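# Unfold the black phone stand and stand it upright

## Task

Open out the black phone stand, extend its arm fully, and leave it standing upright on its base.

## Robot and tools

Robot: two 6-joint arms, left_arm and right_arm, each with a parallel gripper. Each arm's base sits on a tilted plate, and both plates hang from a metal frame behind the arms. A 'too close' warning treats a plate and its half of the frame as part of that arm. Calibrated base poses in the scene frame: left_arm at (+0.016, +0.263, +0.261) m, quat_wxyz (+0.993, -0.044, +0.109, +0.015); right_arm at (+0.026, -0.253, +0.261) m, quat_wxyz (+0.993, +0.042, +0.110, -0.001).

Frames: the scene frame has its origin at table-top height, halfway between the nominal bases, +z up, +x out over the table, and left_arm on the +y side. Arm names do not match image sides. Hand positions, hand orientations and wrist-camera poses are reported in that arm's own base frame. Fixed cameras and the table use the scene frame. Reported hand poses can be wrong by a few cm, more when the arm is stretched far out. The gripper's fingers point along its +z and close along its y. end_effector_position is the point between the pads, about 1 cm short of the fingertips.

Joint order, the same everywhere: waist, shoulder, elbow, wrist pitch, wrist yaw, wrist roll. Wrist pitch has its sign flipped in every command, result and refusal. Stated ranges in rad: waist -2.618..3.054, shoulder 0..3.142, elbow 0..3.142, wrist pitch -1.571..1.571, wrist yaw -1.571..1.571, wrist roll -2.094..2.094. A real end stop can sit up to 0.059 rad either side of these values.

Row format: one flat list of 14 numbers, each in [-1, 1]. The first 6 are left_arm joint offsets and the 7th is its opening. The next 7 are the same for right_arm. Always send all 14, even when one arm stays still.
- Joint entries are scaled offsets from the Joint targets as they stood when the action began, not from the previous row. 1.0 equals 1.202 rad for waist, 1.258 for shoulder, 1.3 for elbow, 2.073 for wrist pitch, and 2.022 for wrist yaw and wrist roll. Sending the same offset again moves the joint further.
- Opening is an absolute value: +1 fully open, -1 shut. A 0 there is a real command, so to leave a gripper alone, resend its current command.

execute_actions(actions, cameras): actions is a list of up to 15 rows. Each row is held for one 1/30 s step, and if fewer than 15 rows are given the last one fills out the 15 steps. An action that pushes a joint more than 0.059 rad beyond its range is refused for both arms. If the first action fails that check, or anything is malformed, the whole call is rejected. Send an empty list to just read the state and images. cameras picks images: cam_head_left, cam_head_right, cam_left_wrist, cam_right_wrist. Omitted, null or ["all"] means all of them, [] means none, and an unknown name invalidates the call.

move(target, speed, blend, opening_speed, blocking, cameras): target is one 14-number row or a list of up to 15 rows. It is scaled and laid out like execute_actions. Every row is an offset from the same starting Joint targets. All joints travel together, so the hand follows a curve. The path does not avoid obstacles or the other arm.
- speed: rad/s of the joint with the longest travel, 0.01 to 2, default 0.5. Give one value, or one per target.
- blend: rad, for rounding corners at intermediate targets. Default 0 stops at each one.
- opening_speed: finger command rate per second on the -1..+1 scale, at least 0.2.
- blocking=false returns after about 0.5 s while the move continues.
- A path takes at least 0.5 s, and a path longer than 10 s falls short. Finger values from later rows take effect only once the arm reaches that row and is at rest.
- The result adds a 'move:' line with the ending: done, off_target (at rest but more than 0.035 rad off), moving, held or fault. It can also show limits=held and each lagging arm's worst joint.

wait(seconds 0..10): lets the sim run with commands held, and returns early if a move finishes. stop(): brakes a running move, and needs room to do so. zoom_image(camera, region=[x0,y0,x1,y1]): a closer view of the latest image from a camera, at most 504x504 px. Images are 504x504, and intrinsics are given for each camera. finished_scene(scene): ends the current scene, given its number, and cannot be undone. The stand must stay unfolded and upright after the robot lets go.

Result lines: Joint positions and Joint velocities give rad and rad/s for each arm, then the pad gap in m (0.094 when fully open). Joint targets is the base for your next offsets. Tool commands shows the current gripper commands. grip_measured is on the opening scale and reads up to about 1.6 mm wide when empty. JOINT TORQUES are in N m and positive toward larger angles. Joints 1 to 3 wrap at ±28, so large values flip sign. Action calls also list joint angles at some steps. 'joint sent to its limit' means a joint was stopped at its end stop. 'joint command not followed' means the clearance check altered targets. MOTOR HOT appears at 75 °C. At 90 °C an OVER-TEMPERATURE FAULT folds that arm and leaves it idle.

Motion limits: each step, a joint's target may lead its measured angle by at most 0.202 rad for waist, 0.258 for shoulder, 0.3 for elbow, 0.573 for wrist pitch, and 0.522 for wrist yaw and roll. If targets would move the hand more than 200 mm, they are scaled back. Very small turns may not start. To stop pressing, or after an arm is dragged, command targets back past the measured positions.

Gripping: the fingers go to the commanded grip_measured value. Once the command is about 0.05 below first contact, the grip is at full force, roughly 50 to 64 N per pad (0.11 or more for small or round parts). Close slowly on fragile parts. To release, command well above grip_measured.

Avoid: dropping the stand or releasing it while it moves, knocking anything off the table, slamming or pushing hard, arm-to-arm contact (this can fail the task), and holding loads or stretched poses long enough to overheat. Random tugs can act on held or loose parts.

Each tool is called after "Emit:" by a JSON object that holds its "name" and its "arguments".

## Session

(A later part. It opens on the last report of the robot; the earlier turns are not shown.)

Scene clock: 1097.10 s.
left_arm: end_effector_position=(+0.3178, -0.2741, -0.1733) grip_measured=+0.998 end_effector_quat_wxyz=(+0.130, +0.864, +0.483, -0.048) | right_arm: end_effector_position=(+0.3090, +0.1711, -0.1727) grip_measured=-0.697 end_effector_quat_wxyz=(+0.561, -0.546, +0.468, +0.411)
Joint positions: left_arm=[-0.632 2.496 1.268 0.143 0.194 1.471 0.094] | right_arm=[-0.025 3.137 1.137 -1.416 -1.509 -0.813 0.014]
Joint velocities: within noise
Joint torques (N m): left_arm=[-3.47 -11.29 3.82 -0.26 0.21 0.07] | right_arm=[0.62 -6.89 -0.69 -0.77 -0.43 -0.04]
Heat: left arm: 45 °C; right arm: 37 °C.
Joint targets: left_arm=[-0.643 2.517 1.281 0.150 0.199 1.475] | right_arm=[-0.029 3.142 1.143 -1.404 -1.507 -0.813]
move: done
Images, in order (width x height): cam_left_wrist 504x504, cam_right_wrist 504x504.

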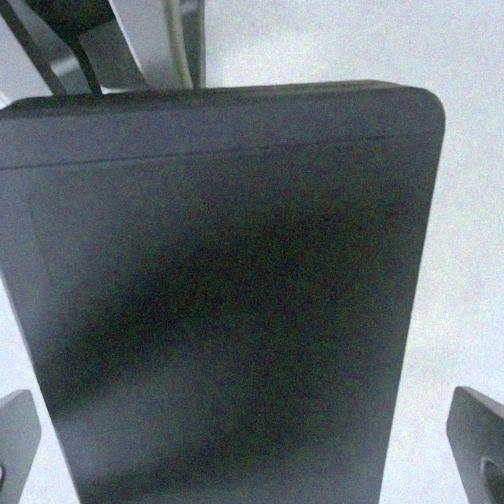

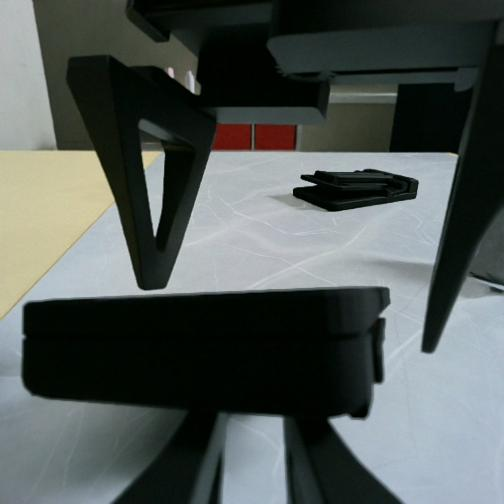

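Emit:
{"name": "move", "arguments": {"target": [0.0,0.0393,0.02,-0.0145,0,0.0,1,0,0,0,0,0,0,-0.7], "speed": 0.15, "cameras": ["cam_left_wrist","cam_right_wrist"]}}

Scene clock: 1104.50 s.
left_arm: end_effector_position=(+0.3185, -0.2747, -0.1865) grip_measured=+0.998 end_effector_quat_wxyz=(+0.127, +0.865, +0.484, -0.049) | right_arm: end_effector_position=(+0.3090, +0.1711, -0.1727) grip_measured=-0.697 end_effector_quat_wxyz=(+0.561, -0.546, +0.468, +0.411)
Joint positions: left_arm=[-0.632 2.542 1.292 0.127 0.194 1.471 0.094] | right_arm=[-0.025 3.137 1.137 -1.416 -1.509 -0.813 0.014]
Joint velocities: within noise
Joint torques (N m): left_arm=[-3.45 -11.04 3.95 -0.37 0.27 0.06] | right_arm=[0.57 -6.94 -0.75 -0.74 -0.44 -0.02]
Heat: left arm: 45 °C; right arm: 37 °C.
Joint targets: left_arm=[-0.643 2.566 1.307 0.120 0.199 1.475] | right_arm=[-0.029 3.142 1.143 -1.404 -1.507 -0.813]
move: done
Images, in order (width x height): cam_left_wrist 504x504, cam_right_wrist 504x504.

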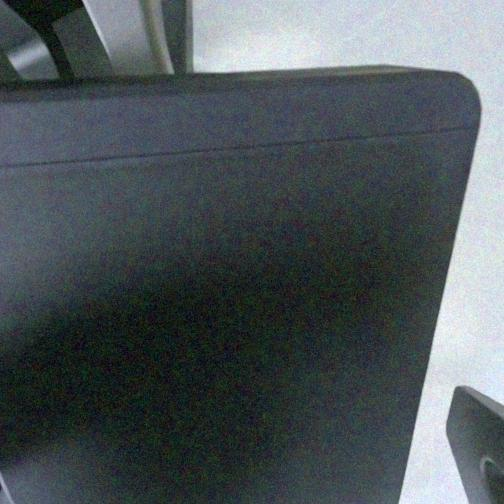

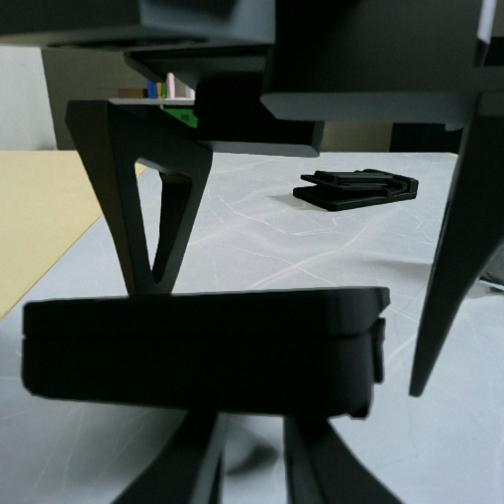

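Emit:
{"name": "move", "arguments": {"target": [0.0,0.0,0.0,0.0,0,0.0,0.2,0,0,0,0,0,0,-0.7], "opening_speed": 0.4, "cameras": ["cam_left_wrist","cam_right_wrist"]}}

Scene clock: 1113.10 s.
left_arm: end_effector_position=(+0.3194, -0.2753, -0.1863) grip_measured=+0.459 end_effector_quat_wxyz=(+0.129, +0.864, +0.483, -0.048) | right_arm: end_effector_position=(+0.3090, +0.1711, -0.1727) grip_measured=-0.697 end_effector_quat_wxyz=(+0.561, -0.546, +0.468, +0.411)
Joint positions: left_arm=[-0.632 2.542 1.292 0.123 0.194 1.471 0.069] | right_arm=[-0.025 3.137 1.137 -1.416 -1.509 -0.813 0.014]
Joint velocities: within noise
Joint torques (N m): left_arm=[-3.56 -11.08 3.92 -0.4 0.27 0.07] | right_arm=[0.68 -6.9 -0.95 -0.74 -0.46 -0.01]
Heat: left arm: 44 °C; right arm: 37 °C.
Joint targets: left_arm=[-0.643 2.566 1.307 0.120 0.200 1.475] | right_arm=[-0.029 3.142 1.143 -1.404 -1.507 -0.813]
move: done
Images, in order (width x height): cam_left_wrist 504x504, cam_right_wrist 504x504.

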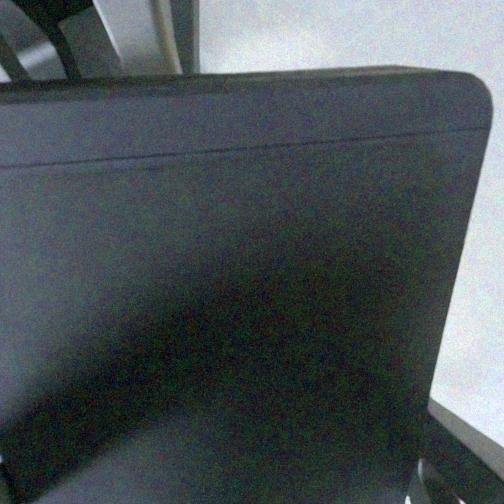

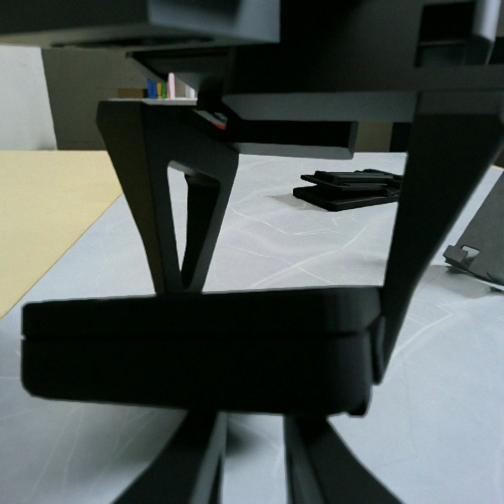

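Emit:
{"name": "move", "arguments": {"target": [0.0,-0.16,0.0,0.09,0,0.0,0.2,0,0,0,0,0,0,-0.7], "speed": 0.25}}

Scene clock: 1117.03 s.
left_arm: end_effector_position=(+0.3228, -0.2768, -0.1329) grip_measured=+0.459 end_effector_quat_wxyz=(+0.123, +0.865, +0.484, -0.048) | right_arm: end_effector_position=(+0.3090, +0.1711, -0.1727) grip_measured=-0.697 end_effector_quat_wxyz=(+0.561, -0.546, +0.468, +0.411)
Joint positions: left_arm=[-0.632 2.391 1.296 0.288 0.19 1.471 0.069] | right_arm=[-0.025 3.137 1.137 -1.416 -1.509 -0.813 0.014]
Joint velocities: within noise
Joint torques (N m): left_arm=[-3.45 -15.57 4.44 -0.14 0.32 0.04] | right_arm=[0.59 -6.97 -0.72 -0.75 -0.44 -0.06]
Heat: left arm: 44 °C; right arm: 37 °C.
Joint targets: left_arm=[-0.643 2.365 1.307 0.307 0.199 1.475] | right_arm=[-0.029 3.142 1.143 -1.404 -1.507 -0.813]
move: done

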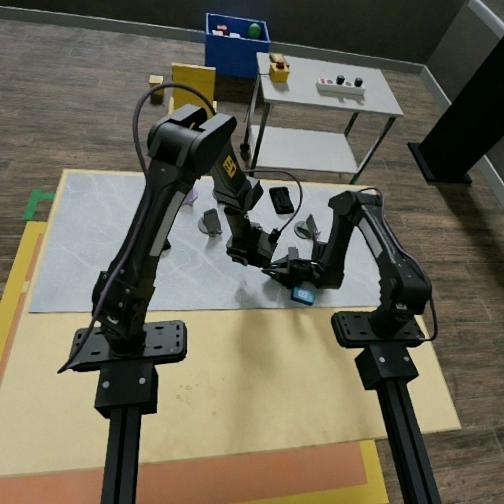

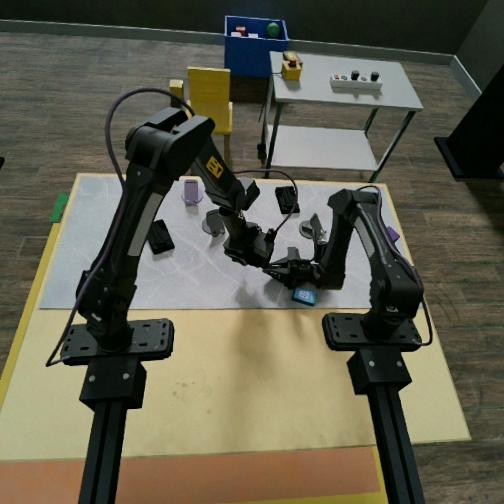

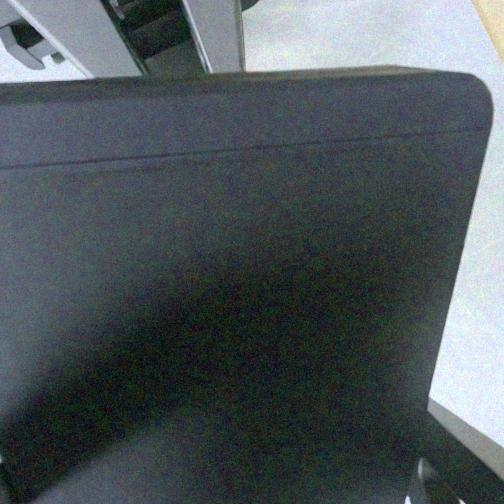

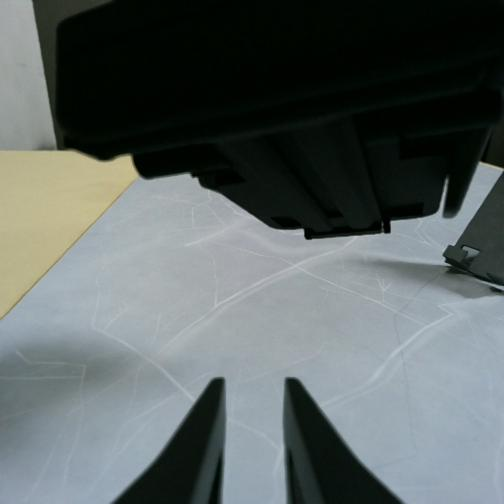

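Emit:
{"name": "move", "arguments": {"target": [[0.0,-0.2107,0.0,0.1172,0,0.0,0.2,0,0,0,0,0,0,-0.7],[0.3636,-0.0983,-0.4623,-0.6676,0.5764,-0.3992,0.2,0,0,0,0,0,0,-0.7]], "speed": 0.4, "blend": 0.1}}

Scene clock: 1141.77 s.
left_arm: end_effector_position=(+0.3114, -0.2435, +0.0402) grip_measured=+0.459 end_effector_quat_wxyz=(+0.528, +0.584, +0.456, -0.414) | right_arm: end_effector_position=(+0.3090, +0.1711, -0.1727) grip_measured=-0.697 end_effector_quat_wxyz=(+0.561, -0.546, +0.468, +0.411)
Joint positions: left_arm=[-0.212 2.222 0.713 -1.067 1.339 0.674 0.069] | right_arm=[-0.025 3.137 1.137 -1.416 -1.509 -0.813 0.014]
Joint velocities: within noise
Joint torques (N m): left_arm=[-0.77 -8.96 1.37 -1.39 0.6 -0.07] | right_arm=[0.64 -6.78 -0.84 -0.77 -0.46 -0.06]
Heat: left arm: 45 °C; right arm: 37 °C.
Joint targets: left_arm=[-0.206 2.241 0.706 -1.077 1.365 0.667] | right_arm=[-0.029 3.142 1.143 -1.404 -1.507 -0.813]
move: done

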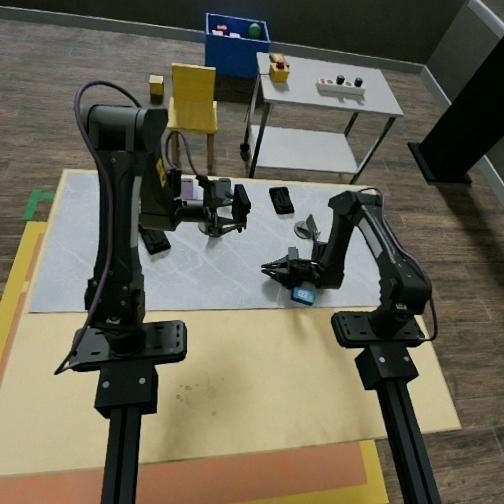

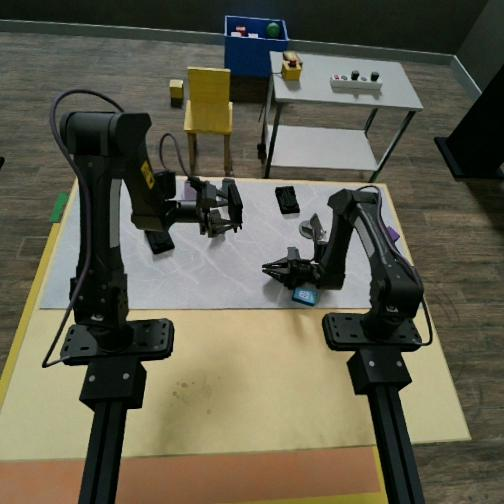

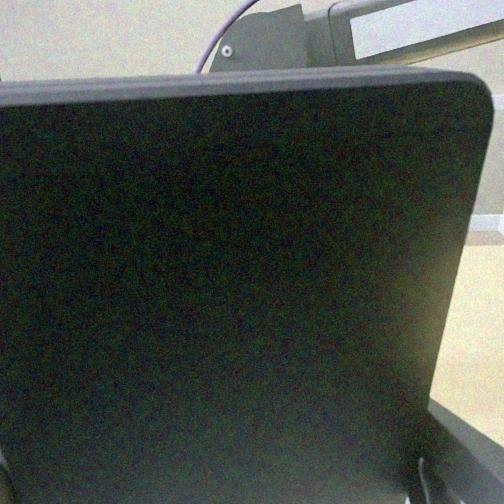

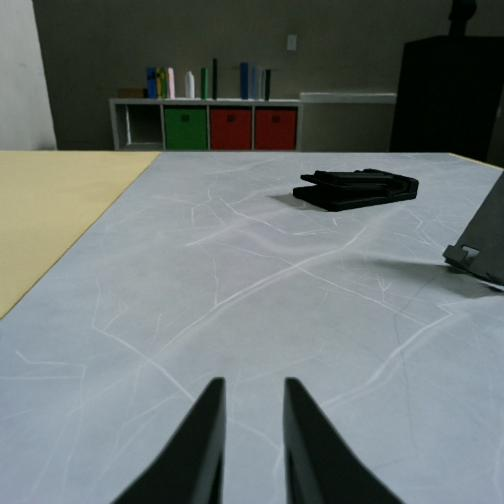

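Emit:
{"name": "move", "arguments": {"target": [[0.0,0,0,0,0,0.0,0.2,0,-0.35,-0.05,0.1,0,0,-0.5],[0,0,0,0,0,0,0.2,0.0498,-1.0,-0.2638,0.8193,0.2291,-0.3558,0]], "speed": 0.6, "blend": 0.15, "opening_speed": 1}}

Scene clock: 1157.20 s.
left_arm: end_effector_position=(+0.3113, -0.2435, +0.0404) grip_measured=+0.459 end_effector_quat_wxyz=(+0.528, +0.584, +0.456, -0.415) | right_arm: end_effector_position=(+0.3025, +0.1611, +0.0198) grip_measured=-0.003 end_effector_quat_wxyz=(-0.401, +0.640, -0.583, -0.299)
Joint positions: left_arm=[-0.212 2.222 0.713 -1.068 1.34 0.673 0.069] | right_arm=[0.022 1.908 0.815 0.271 -1.035 -1.525 0.047]
Joint velocities: within noise
Joint torques (N m): left_arm=[-0.8 -8.9 1.42 -1.44 0.57 -0.04] | right_arm=[1.5 -9.29 2.47 0.13 -0.68 -0.13]
Heat: left arm: 43 °C; right arm: 38 °C.
Joint targets: left_arm=[-0.206 2.241 0.706 -1.077 1.365 0.668] | right_arm=[0.031 1.884 0.800 0.294 -1.044 -1.533]
move: done

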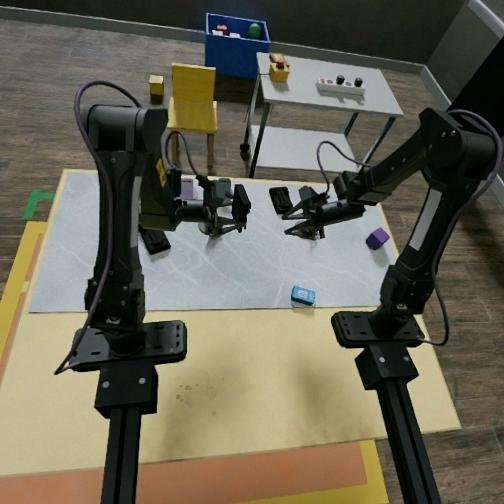

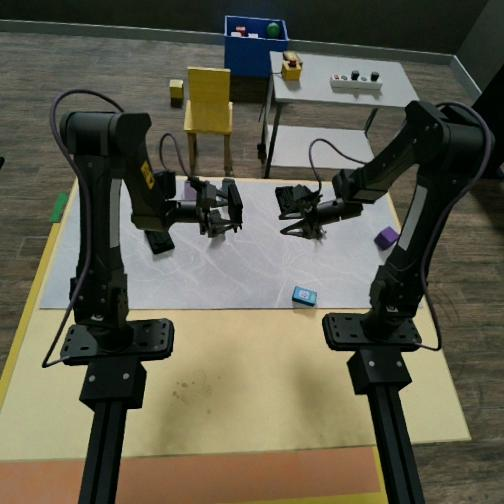

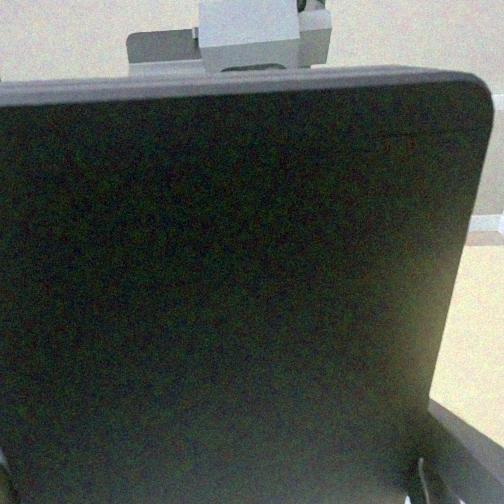

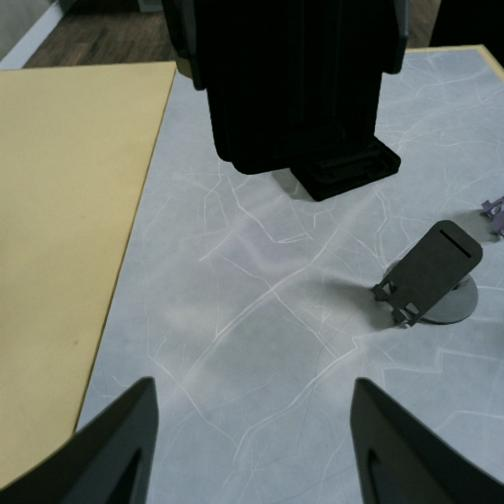

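Emit:
{"name": "move", "arguments": {"target": [0,0,0,0,0,0,0.2,0.1065,0.1141,-0.0054,-0.253,-0.0603,0.1652,0.1], "speed": 0.3}}

Scene clock: 1175.10 s.
left_arm: end_effector_position=(+0.3113, -0.2435, +0.0404) grip_measured=+0.459 end_effector_quat_wxyz=(+0.528, +0.584, +0.456, -0.415) | right_arm: end_effector_position=(+0.3294, +0.2148, +0.0341) grip_measured=+0.097 end_effector_quat_wxyz=(-0.475, +0.629, -0.525, -0.320)
Joint positions: left_arm=[-0.212 2.222 0.713 -1.068 1.34 0.673 0.069] | right_arm=[0.151 1.999 0.808 -0.221 -1.14 -1.207 0.052]
Joint velocities: within noise
Joint torques (N m): left_arm=[-0.85 -8.76 1.43 -1.42 0.59 -0.05] | right_arm=[1.91 -5.97 2.4 -0.72 -0.85 0.04]
Heat: left arm: 42 °C; right arm: 39 °C.
Joint targets: left_arm=[-0.206 2.241 0.706 -1.077 1.365 0.668] | right_arm=[0.159 2.027 0.793 -0.231 -1.165 -1.199]
move: done

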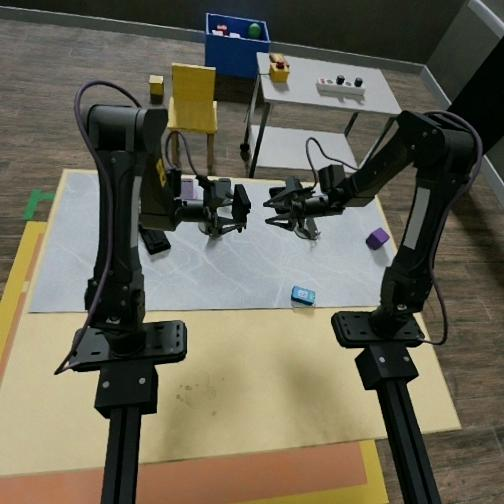

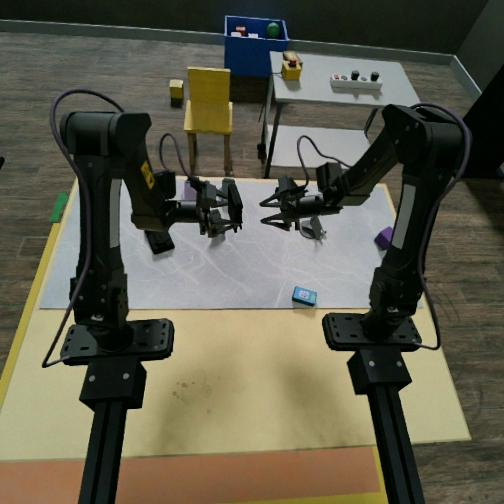

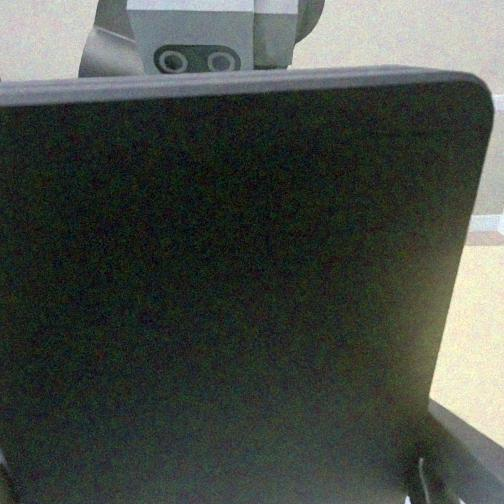

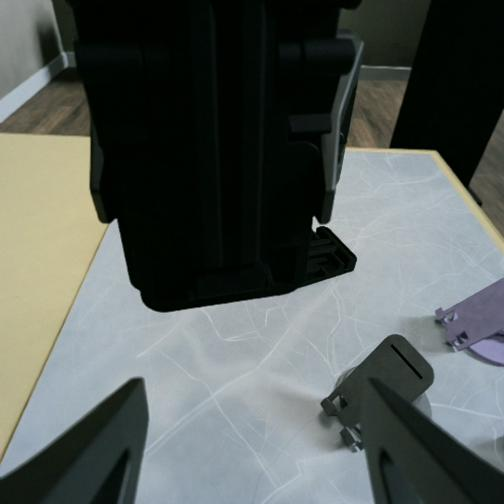

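Emit:
{"name": "move", "arguments": {"target": [0,0,0,0,0,0,0.2,0.0341,0.0644,-0.02,-0.1206,-0.0415,0.0401,0.1], "speed": 0.2, "cameras": ["cam_right_wrist","cam_left_wrist"]}}

Scene clock: 1199.33 s.
left_arm: end_effector_position=(+0.3113, -0.2435, +0.0404) grip_measured=+0.459 end_effector_quat_wxyz=(+0.528, +0.584, +0.456, -0.415) | right_arm: end_effector_position=(+0.3219, +0.2339, +0.0330) grip_measured=+0.097 end_effector_quat_wxyz=(-0.507, +0.632, -0.475, -0.344)
Joint positions: left_arm=[-0.212 2.222 0.713 -1.068 1.34 0.673 0.069] | right_arm=[0.191 2.08 0.78 -0.472 -1.225 -1.127 0.052]
Joint velocities: within noise
Joint torques (N m): left_arm=[-0.72 -8.81 1.46 -1.45 0.57 -0.03] | right_arm=[2.02 -6 2.24 -0.86 -0.85 0.05]
Heat: left arm: 41 °C; right arm: 38 °C.
Joint targets: left_arm=[-0.206 2.241 0.706 -1.077 1.365 0.668] | right_arm=[0.200 2.109 0.767 -0.481 -1.249 -1.118]
move: done
Images, in order (width x height): cam_left_wrist 504x504, cam_right_wrist 504x504.

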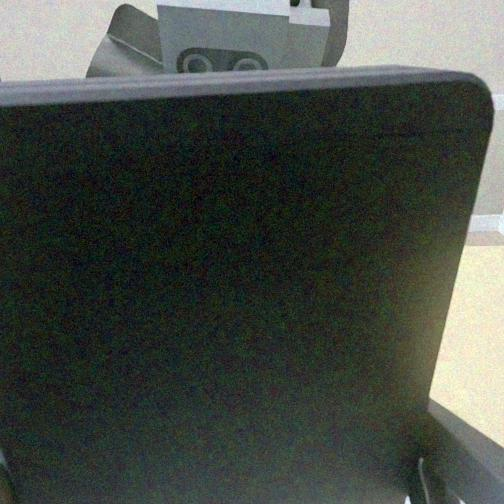

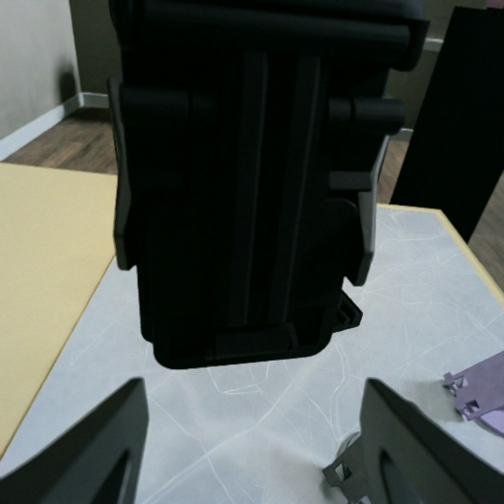

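Emit:
{"name": "move", "arguments": {"target": [0,0,0,0,0,0,0.2,-0.0141,0.0882,0.2869,0.3927,-0.0227,-0.2804,0.1], "speed": 0.3, "cameras": ["cam_right_wrist","cam_left_wrist"]}}

Scene clock: 1235.47 s.
left_arm: end_effector_position=(+0.3113, -0.2435, +0.0404) grip_measured=+0.459 end_effector_quat_wxyz=(+0.529, +0.584, +0.456, -0.415) | right_arm: end_effector_position=(+0.3291, +0.2378, +0.0286) grip_measured=+0.097 end_effector_quat_wxyz=(-0.458, +0.679, -0.429, -0.380)
Joint positions: left_arm=[-0.212 2.222 0.713 -1.069 1.34 0.673 0.069] | right_arm=[0.191 2.186 1.123 0.308 -1.269 -1.677 0.052]
Joint velocities: within noise
Joint torques (N m): left_arm=[-0.77 -8.9 1.2 -1.44 0.57 -0.02] | right_arm=[0.66 -7.01 5.46 0.11 -0.93 -0.09]
Heat: left arm: 41 °C; right arm: 39 °C.
Joint targets: left_arm=[-0.206 2.241 0.706 -1.077 1.365 0.668] | right_arm=[0.183 2.219 1.140 0.334 -1.295 -1.685]
move: done
Images, in order (width x height): cam_left_wrist 504x504, cam_right_wrist 504x504.

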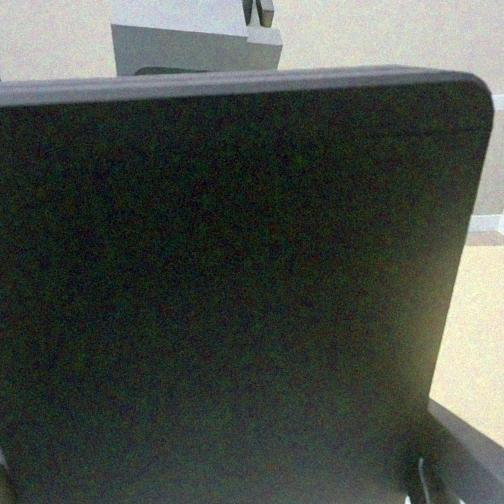

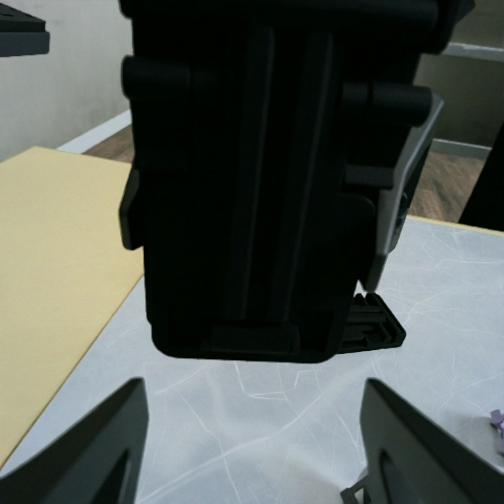

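Emit:
{"name": "zoom_image", "arguments": {"camera": "cam_right_wrist", "region": [100, 200, 400, 400]}}

Scaled by 1.680 from the camera's 504x504 image, which has a finer 720x720 frame.

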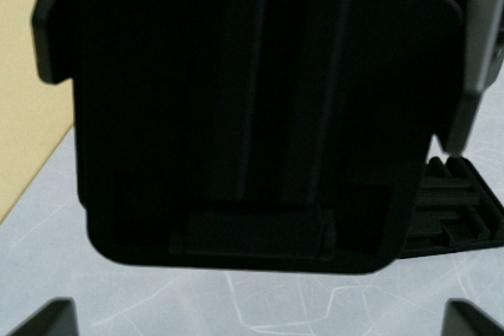

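Emit:
{"name": "move", "arguments": {"target": [0,0,0,0,0,0,0.2,0.0474,0.0016,-0.06,-0.1105,0.0074,0.1093,0.1], "speed": 0.2, "cameras": ["cam_right_wrist","cam_left_wrist"]}}

Emit:
{"name": "zoom_image", "arguments": {"camera": "cam_right_wrist", "region": [100, 250, 400, 450]}}

Scene clock: 1254.93 s.
left_arm: end_effector_position=(+0.3113, -0.2435, +0.0404) grip_measured=+0.459 end_effector_quat_wxyz=(+0.529, +0.584, +0.456, -0.415) | right_arm: end_effector_position=(+0.3275, +0.2528, +0.0256) grip_measured=+0.097 end_effector_quat_wxyz=(-0.452, +0.664, -0.446, -0.395)
Joint positions: left_arm=[-0.212 2.222 0.713 -1.069 1.34 0.673 0.069] | right_arm=[0.231 2.186 1.076 0.115 -1.27 -1.473 0.052]
Joint velocities: within noise
Joint torques (N m): left_arm=[-0.98 -8.85 1.36 -1.42 0.58 -0.02] | right_arm=[2.09 -6.8 2.73 -0.41 -0.76 0.01]
Heat: left arm: 41 °C; right arm: 40 °C.
Joint targets: left_arm=[-0.206 2.241 0.706 -1.077 1.365 0.668] | right_arm=[0.240 2.221 1.062 0.105 -1.280 -1.464]
move: done
Images, in order (width x height): cam_left_wrist 504x504, cam_right_wrist 504x504.

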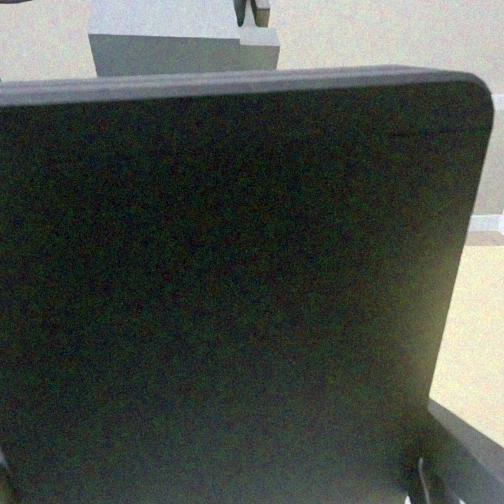

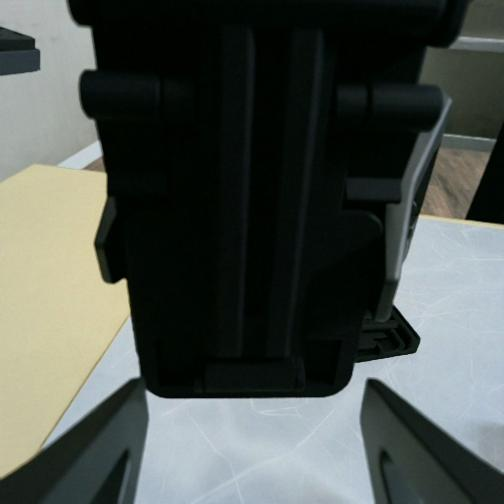

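Scaled by 1.680 from the camera's 504x504 image, which has a finer 720x720 frame.

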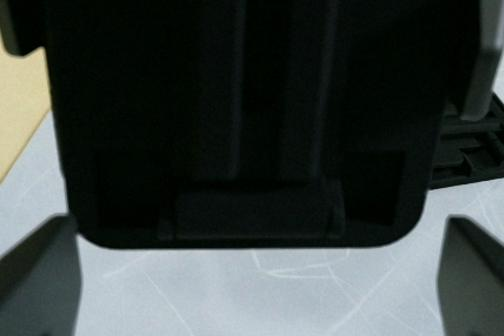

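Emit:
{"name": "move", "arguments": {"target": [0,0,0,0,0,0,0.2,0.0175,-0.008,0.0,0.0,0.0099,0.0,0.1], "speed": 0.2, "cameras": ["cam_right_wrist","cam_left_wrist"]}}

Emit:
{"name": "zoom_image", "arguments": {"camera": "cam_right_wrist", "region": [100, 250, 400, 450]}}

Scene clock: 1263.13 s.
left_arm: end_effector_position=(+0.3113, -0.2435, +0.0404) grip_measured=+0.459 end_effector_quat_wxyz=(+0.529, +0.584, +0.456, -0.415) | right_arm: end_effector_position=(+0.3233, +0.2591, +0.0231) grip_measured=+0.097 end_effector_quat_wxyz=(-0.445, +0.671, -0.443, -0.394)
Joint positions: left_arm=[-0.212 2.222 0.713 -1.069 1.34 0.673 0.069] | right_arm=[0.252 2.186 1.076 0.114 -1.254 -1.471 0.052]
Joint velocities: within noise
Joint torques (N m): left_arm=[-0.83 -8.87 1.37 -1.44 0.57 -0.05] | right_arm=[2.21 -7.46 2.74 -0.42 -0.69 0.09]
Heat: left arm: 41 °C; right arm: 40 °C.
Joint targets: left_arm=[-0.206 2.241 0.706 -1.077 1.365 0.668] | right_arm=[0.262 2.211 1.062 0.105 -1.260 -1.464]
move: done
Images, in order (width x height): cam_left_wrist 504x504, cam_right_wrist 504x504.

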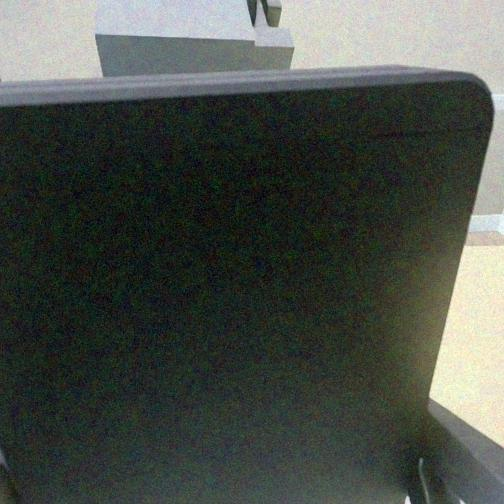

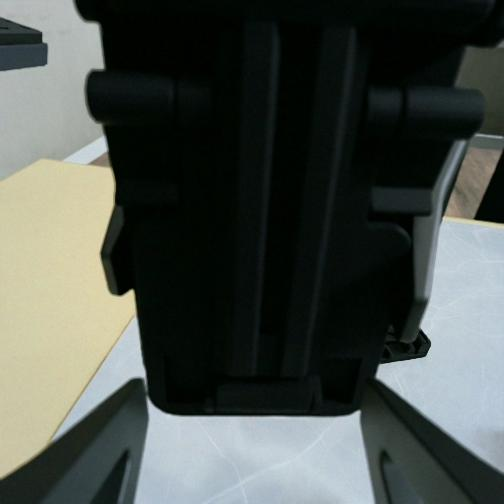

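Scaled by 1.680 from the camera's 504x504 image, which has a finer 720x720 frame.

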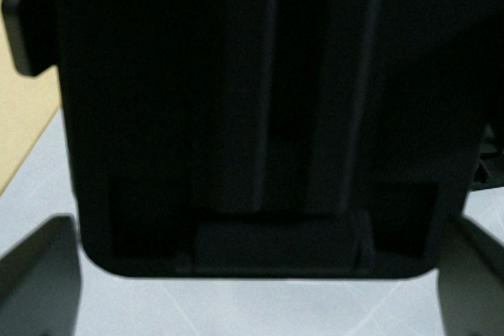

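Emit:
{"name": "move", "arguments": {"target": [0,0,0,0,0,0,0.2,0.012,0.0,0.0,0.0,0.006,0.0,0.0], "speed": 0.2, "cameras": []}}

Emit:
{"name": "move", "arguments": {"target": [0,0,0,0,0,0,0.2,0.0,0.0,0.0,0.0,0.0,0.0,-0.7], "opening_speed": 0.4, "cameras": ["cam_right_wrist","cam_left_wrist"]}}

Scene clock: 1270.30 s.
left_arm: end_effector_position=(+0.3113, -0.2435, +0.0404) grip_measured=+0.459 end_effector_quat_wxyz=(+0.529, +0.584, +0.456, -0.415) | right_arm: end_effector_position=(+0.3206, +0.2631, +0.0211) grip_measured=+0.003 end_effector_quat_wxyz=(-0.440, +0.676, -0.441, -0.392)
Joint positions: left_arm=[-0.212 2.222 0.713 -1.069 1.34 0.673 0.069] | right_arm=[0.266 2.186 1.076 0.114 -1.241 -1.471 0.047]
Joint velocities: within noise
Joint torques (N m): left_arm=[-1.01 -8.84 1.42 -1.41 0.63 -0.01] | right_arm=[2.33 -7.34 2.77 -0.39 -0.72 0.04]
Heat: left arm: 41 °C; right arm: 41 °C.
Joint targets: left_arm=[-0.206 2.241 0.706 -1.077 1.365 0.668] | right_arm=[0.276 2.211 1.062 0.105 -1.248 -1.464]
move: done
No camera images: "cameras" was empty.

Scene clock: 1272.27 s.
left_arm: end_effector_position=(+0.3108, -0.2431, +0.0408) grip_measured=+0.459 end_effector_quat_wxyz=(+0.528, +0.584, +0.455, -0.416) | right_arm: end_effector_position=(+0.3213, +0.2632, +0.0211) grip_measured=-0.697 end_effector_quat_wxyz=(-0.442, +0.677, -0.440, -0.390)
Joint positions: left_arm=[-0.211 2.222 0.713 -1.069 1.345 0.672 0.069] | right_arm=[0.266 2.186 1.076 0.109 -1.24 -1.471 0.014]
Joint velocities: within noise
Joint torques (N m): left_arm=[-0.91 -9.16 1.42 -1.42 0.48 -0.01] | right_arm=[2.19 -7.38 2.69 -0.35 -0.71 0.03]
Heat: left arm: 41 °C; right arm: 41 °C.
Joint targets: left_arm=[-0.206 2.241 0.706 -1.077 1.365 0.668] | right_arm=[0.276 2.211 1.062 0.105 -1.248 -1.464]
move: done
Images, in order (width x height): cam_left_wrist 504x504, cam_right_wrist 504x504.

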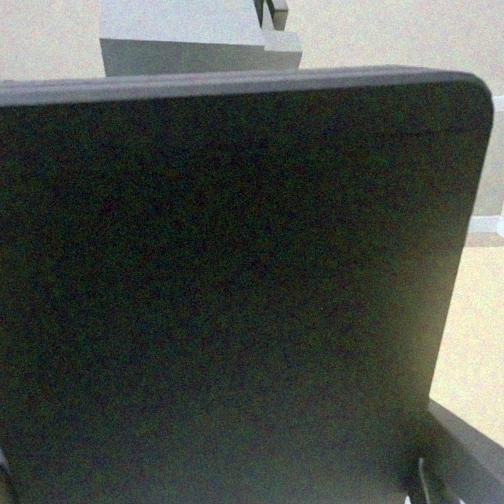

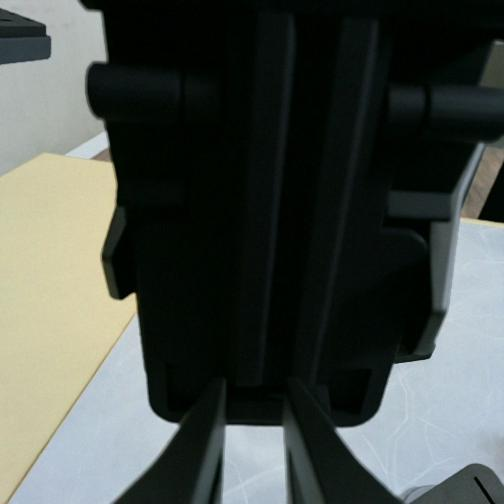

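Emit:
{"name": "move", "arguments": {"target": [0,0,0,0,0,0,0.2,0.0,0.0,0.0,0.0,0.0,0.0,0.0], "opening_speed": 0.8, "cameras": []}}

Emit:
{"name": "move", "arguments": {"target": [0,0,0,0,0,0,0.2,0.016,0.004,0.035,0.015,0.008,0.0,0.0], "speed": 0.2, "cameras": ["cam_right_wrist","cam_left_wrist"]}}

Emit:
{"name": "zoom_image", "arguments": {"camera": "cam_right_wrist", "region": [100, 250, 400, 450]}}

Scene clock: 1282.37 s.
left_arm: end_effector_position=(+0.3108, -0.2431, +0.0408) grip_measured=+0.459 end_effector_quat_wxyz=(+0.528, +0.584, +0.455, -0.416) | right_arm: end_effector_position=(+0.3213, +0.2632, +0.0211) grip_measured=-0.003 end_effector_quat_wxyz=(-0.442, +0.677, -0.440, -0.390)
Joint positions: left_arm=[-0.211 2.222 0.713 -1.069 1.345 0.672 0.069] | right_arm=[0.266 2.186 1.076 0.109 -1.24 -1.471 0.047]
Joint velocities: within noise
Joint torques (N m): left_arm=[-0.98 -8.99 1.33 -1.48 0.5 -0.06] | right_arm=[2.25 -7.38 2.92 -0.39 -0.75 0.05]
Heat: left arm: 41 °C; right arm: 41 °C.
Joint targets: left_arm=[-0.206 2.241 0.706 -1.077 1.365 0.668] | right_arm=[0.276 2.211 1.062 0.105 -1.248 -1.464]
move: done
No camera images: "cameras" was empty.

Scene clock: 1283.17 s.
left_arm: end_effector_position=(+0.3108, -0.2431, +0.0408) grip_measured=+0.459 end_effector_quat_wxyz=(+0.528, +0.584, +0.455, -0.416) | right_arm: end_effector_position=(+0.3216, +0.2700, +0.0220) grip_measured=-0.003 end_effector_quat_wxyz=(-0.439, +0.686, -0.433, -0.386)
Joint positions: left_arm=[-0.211 2.222 0.713 -1.069 1.345 0.672 0.069] | right_arm=[0.285 2.186 1.091 0.111 -1.225 -1.471 0.047]
Joint velocities: within noise
Joint torques (N m): left_arm=[-1.22 -8.96 1.22 -1.44 0.58 -0.05] | right_arm=[2.39 -7.13 5.57 -0.06 -0.72 0.05]
Heat: left arm: 41 °C; right arm: 41 °C.
Joint targets: left_arm=[-0.206 2.241 0.706 -1.077 1.365 0.668] | right_arm=[0.295 2.216 1.107 0.136 -1.232 -1.464]
move: done
Images, in order (width x height): cam_left_wrist 504x504, cam_right_wrist 504x504.

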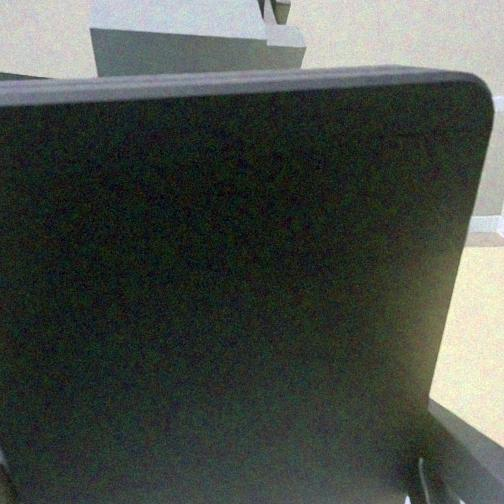

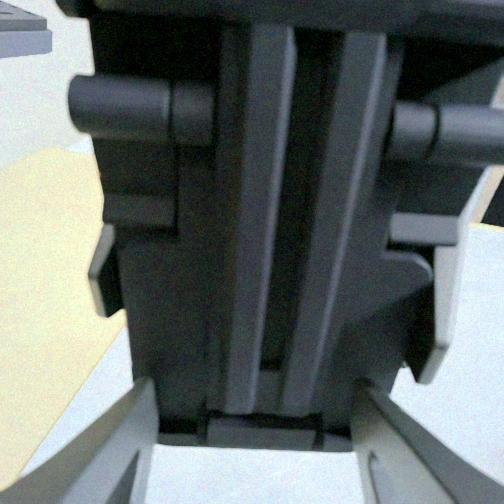

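Scaled by 1.680 from the camera's 504x504 image, which has a finer 720x720 frame.

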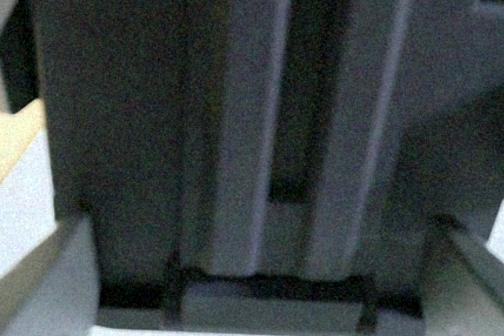

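Emit:
{"name": "move", "arguments": {"target": [0,0,0,0,0,0,0.2,0.0,0.0,0.0,0.0,0.0,0.0,-0.7], "opening_speed": 0.4, "cameras": ["cam_right_wrist","cam_left_wrist"]}}

Scene clock: 1293.27 s.
left_arm: end_effector_position=(+0.3103, -0.2432, +0.0410) grip_measured=+0.459 end_effector_quat_wxyz=(+0.528, +0.584, +0.454, -0.418) | right_arm: end_effector_position=(+0.3222, +0.2700, +0.0221) grip_measured=-0.420 end_effector_quat_wxyz=(-0.440, +0.686, -0.433, -0.385)
Joint positions: left_arm=[-0.211 2.222 0.713 -1.069 1.348 0.671 0.069] | right_arm=[0.285 2.186 1.093 0.111 -1.224 -1.471 0.027]
Joint velocities: within noise
Joint torques (N m): left_arm=[-0.99 -8.66 1.37 -1.46 0.51 -0.04] | right_arm=[2.4 -7.31 5.5 -0.11 -0.72 0.04]
Heat: left arm: 41 °C; right arm: 41 °C.
Joint targets: left_arm=[-0.206 2.241 0.706 -1.077 1.365 0.668] | right_arm=[0.295 2.216 1.107 0.136 -1.232 -1.464]
move: done
Images, in order (width x height): cam_left_wrist 504x504, cam_right_wrist 504x504.

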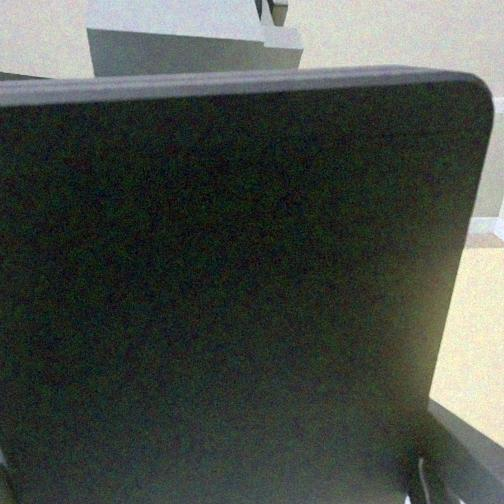

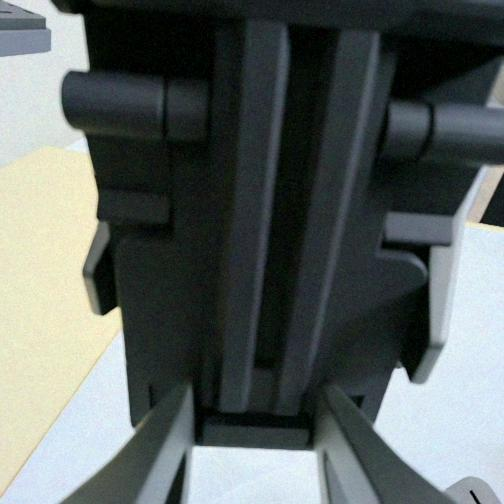

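Emit:
{"name": "move", "arguments": {"target": [0,0,0,0,0,0,0.9,0.0,0.0,0.0,0.0,0.0,0.0,-0.7], "opening_speed": 0.5, "cameras": ["cam_right_wrist","cam_left_wrist"]}}

Scene clock: 1326.23 s.
left_arm: end_effector_position=(+0.3106, -0.2432, +0.0417) grip_measured=+0.898 end_effector_quat_wxyz=(+0.530, +0.585, +0.452, -0.416) | right_arm: end_effector_position=(+0.3232, +0.2694, +0.0197) grip_measured=-0.420 end_effector_quat_wxyz=(-0.437, +0.689, -0.437, -0.380)
Joint positions: left_arm=[-0.211 2.222 0.713 -1.075 1.348 0.671 0.089] | right_arm=[0.285 2.186 1.093 0.112 -1.209 -1.471 0.027]
Joint velocities: within noise
Joint torques (N m): left_arm=[-1.03 -9.07 1.55 -1.37 0.48 -0.03] | right_arm=[2.28 -7.17 5.33 -0.09 -0.88 0.04]
Heat: left arm: 41 °C; right arm: 41 °C.
Joint targets: left_arm=[-0.206 2.241 0.706 -1.077 1.365 0.668] | right_arm=[0.295 2.216 1.107 0.136 -1.232 -1.464]
move: done
Images, in order (width x height): cam_left_wrist 504x504, cam_right_wrist 504x504.

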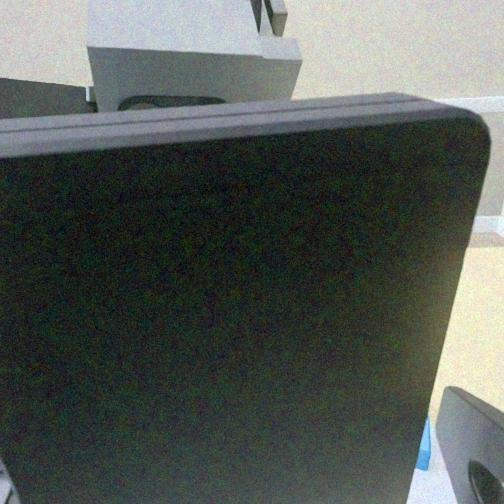

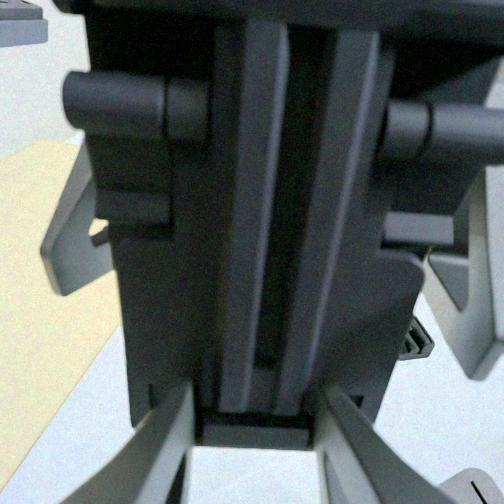

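Emit:
{"name": "move", "arguments": {"target": [[0.1057,-0.0866,0.0769,0.3613,0.0485,0.27,1,0.0,0.0,0.0,0.0,0.0,0.0,-0.7],[0.109,-0.1161,-0.1081,0.1257,-0.0683,0.0895,1,0.0,0.0,0.0,0.0,0.0,0.0,-0.7]], "speed": 0.4}}

Scene clock: 1334.80 s.
left_arm: end_effector_position=(+0.3062, -0.1926, +0.0131) grip_measured=+0.998 end_effector_quat_wxyz=(+0.506, +0.546, +0.562, -0.360) | right_arm: end_effector_position=(+0.3231, +0.2693, +0.0197) grip_measured=-0.420 end_effector_quat_wxyz=(-0.436, +0.689, -0.437, -0.380)
Joint positions: left_arm=[-0.083 2.118 0.573 -0.813 1.222 0.854 0.094] | right_arm=[0.285 2.186 1.093 0.112 -1.209 -1.471 0.027]
Joint velocities: within noise
Joint torques (N m): left_arm=[-0.36 -11.52 0.94 -1.17 0.45 -0.11] | right_arm=[2.24 -7.02 5.34 -0.14 -0.9 0.04]
Heat: left arm: 41 °C; right arm: 41 °C.
Joint targets: left_arm=[-0.075 2.095 0.565 -0.816 1.227 0.848] | right_arm=[0.295 2.216 1.107 0.136 -1.232 -1.464]
move: done

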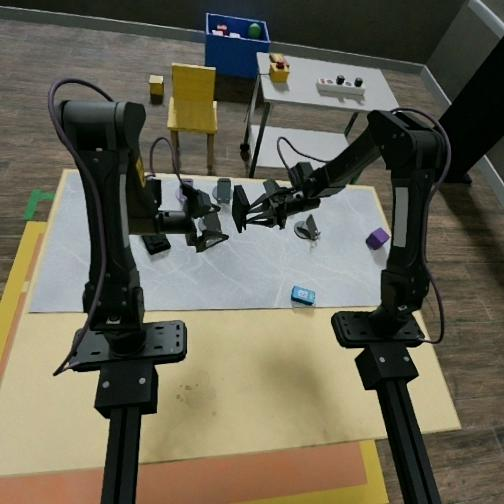

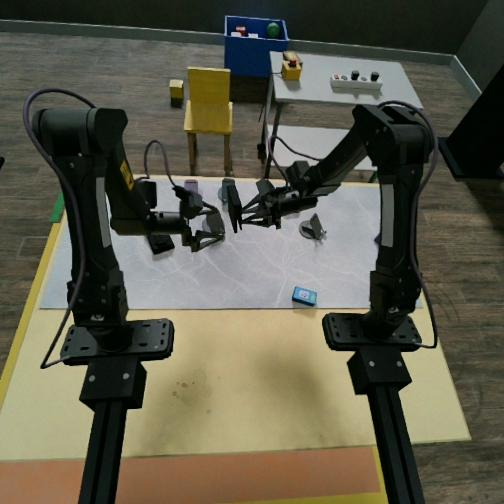

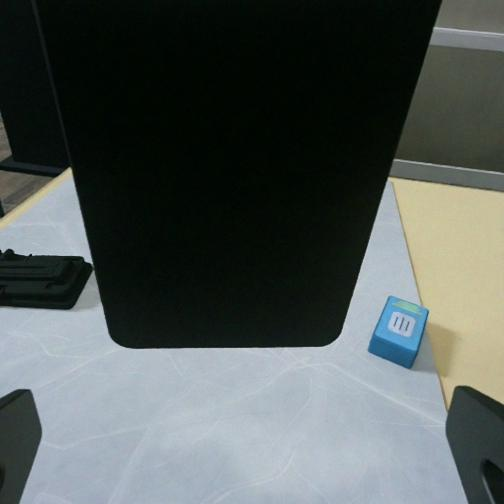

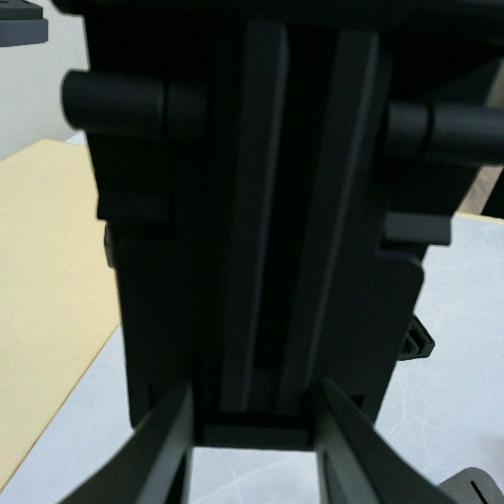

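Emit:
{"name": "move", "arguments": {"target": [-0.0874,-0.0056,0.0208,-0.0724,-0.0406,-0.0786,1,0.0,0.0,0.0,0.0,0.0,0.0,-0.7], "speed": 0.2, "cameras": ["cam_left_wrist","cam_right_wrist"]}}

Scene clock: 1351.70 s.
left_arm: end_effector_position=(+0.3159, -0.2180, +0.0254) grip_measured=+0.998 end_effector_quat_wxyz=(+0.514, +0.546, +0.560, -0.352) | right_arm: end_effector_position=(+0.3231, +0.2693, +0.0197) grip_measured=-0.420 end_effector_quat_wxyz=(-0.436, +0.689, -0.437, -0.380)
Joint positions: left_arm=[-0.171 2.112 0.584 -0.963 1.142 0.695 0.094] | right_arm=[0.285 2.186 1.093 0.112 -1.209 -1.471 0.027]
Joint velocities: within noise
Joint torques (N m): left_arm=[-2.18 -12.01 2.47 -1.4 0.43 -0.08] | right_arm=[2.22 -7.06 5.38 -0.09 -0.93 0.04]
Heat: left arm: 42 °C; right arm: 41 °C.
Joint targets: left_arm=[-0.181 2.088 0.593 -0.966 1.145 0.690] | right_arm=[0.295 2.216 1.107 0.136 -1.232 -1.464]
move: done
Images, in order (width x height): cam_left_wrist 504x504, cam_right_wrist 504x504.

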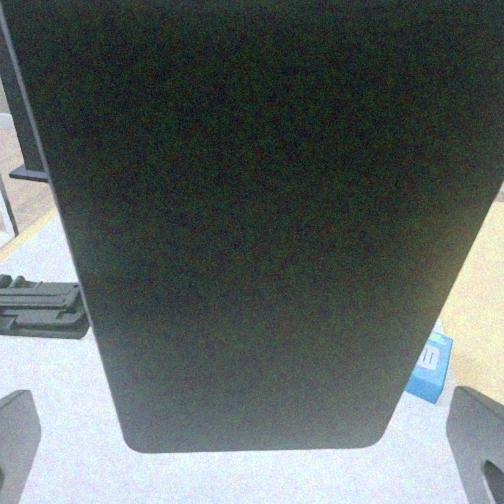

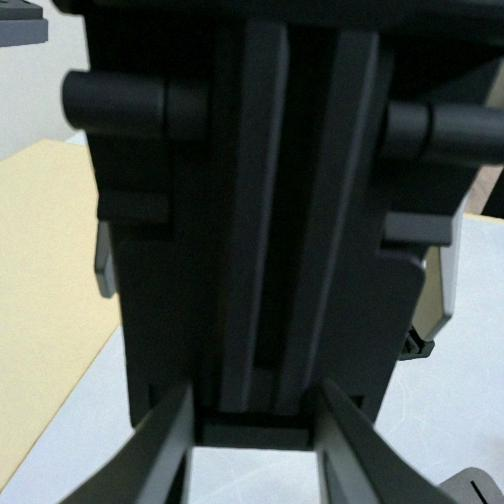

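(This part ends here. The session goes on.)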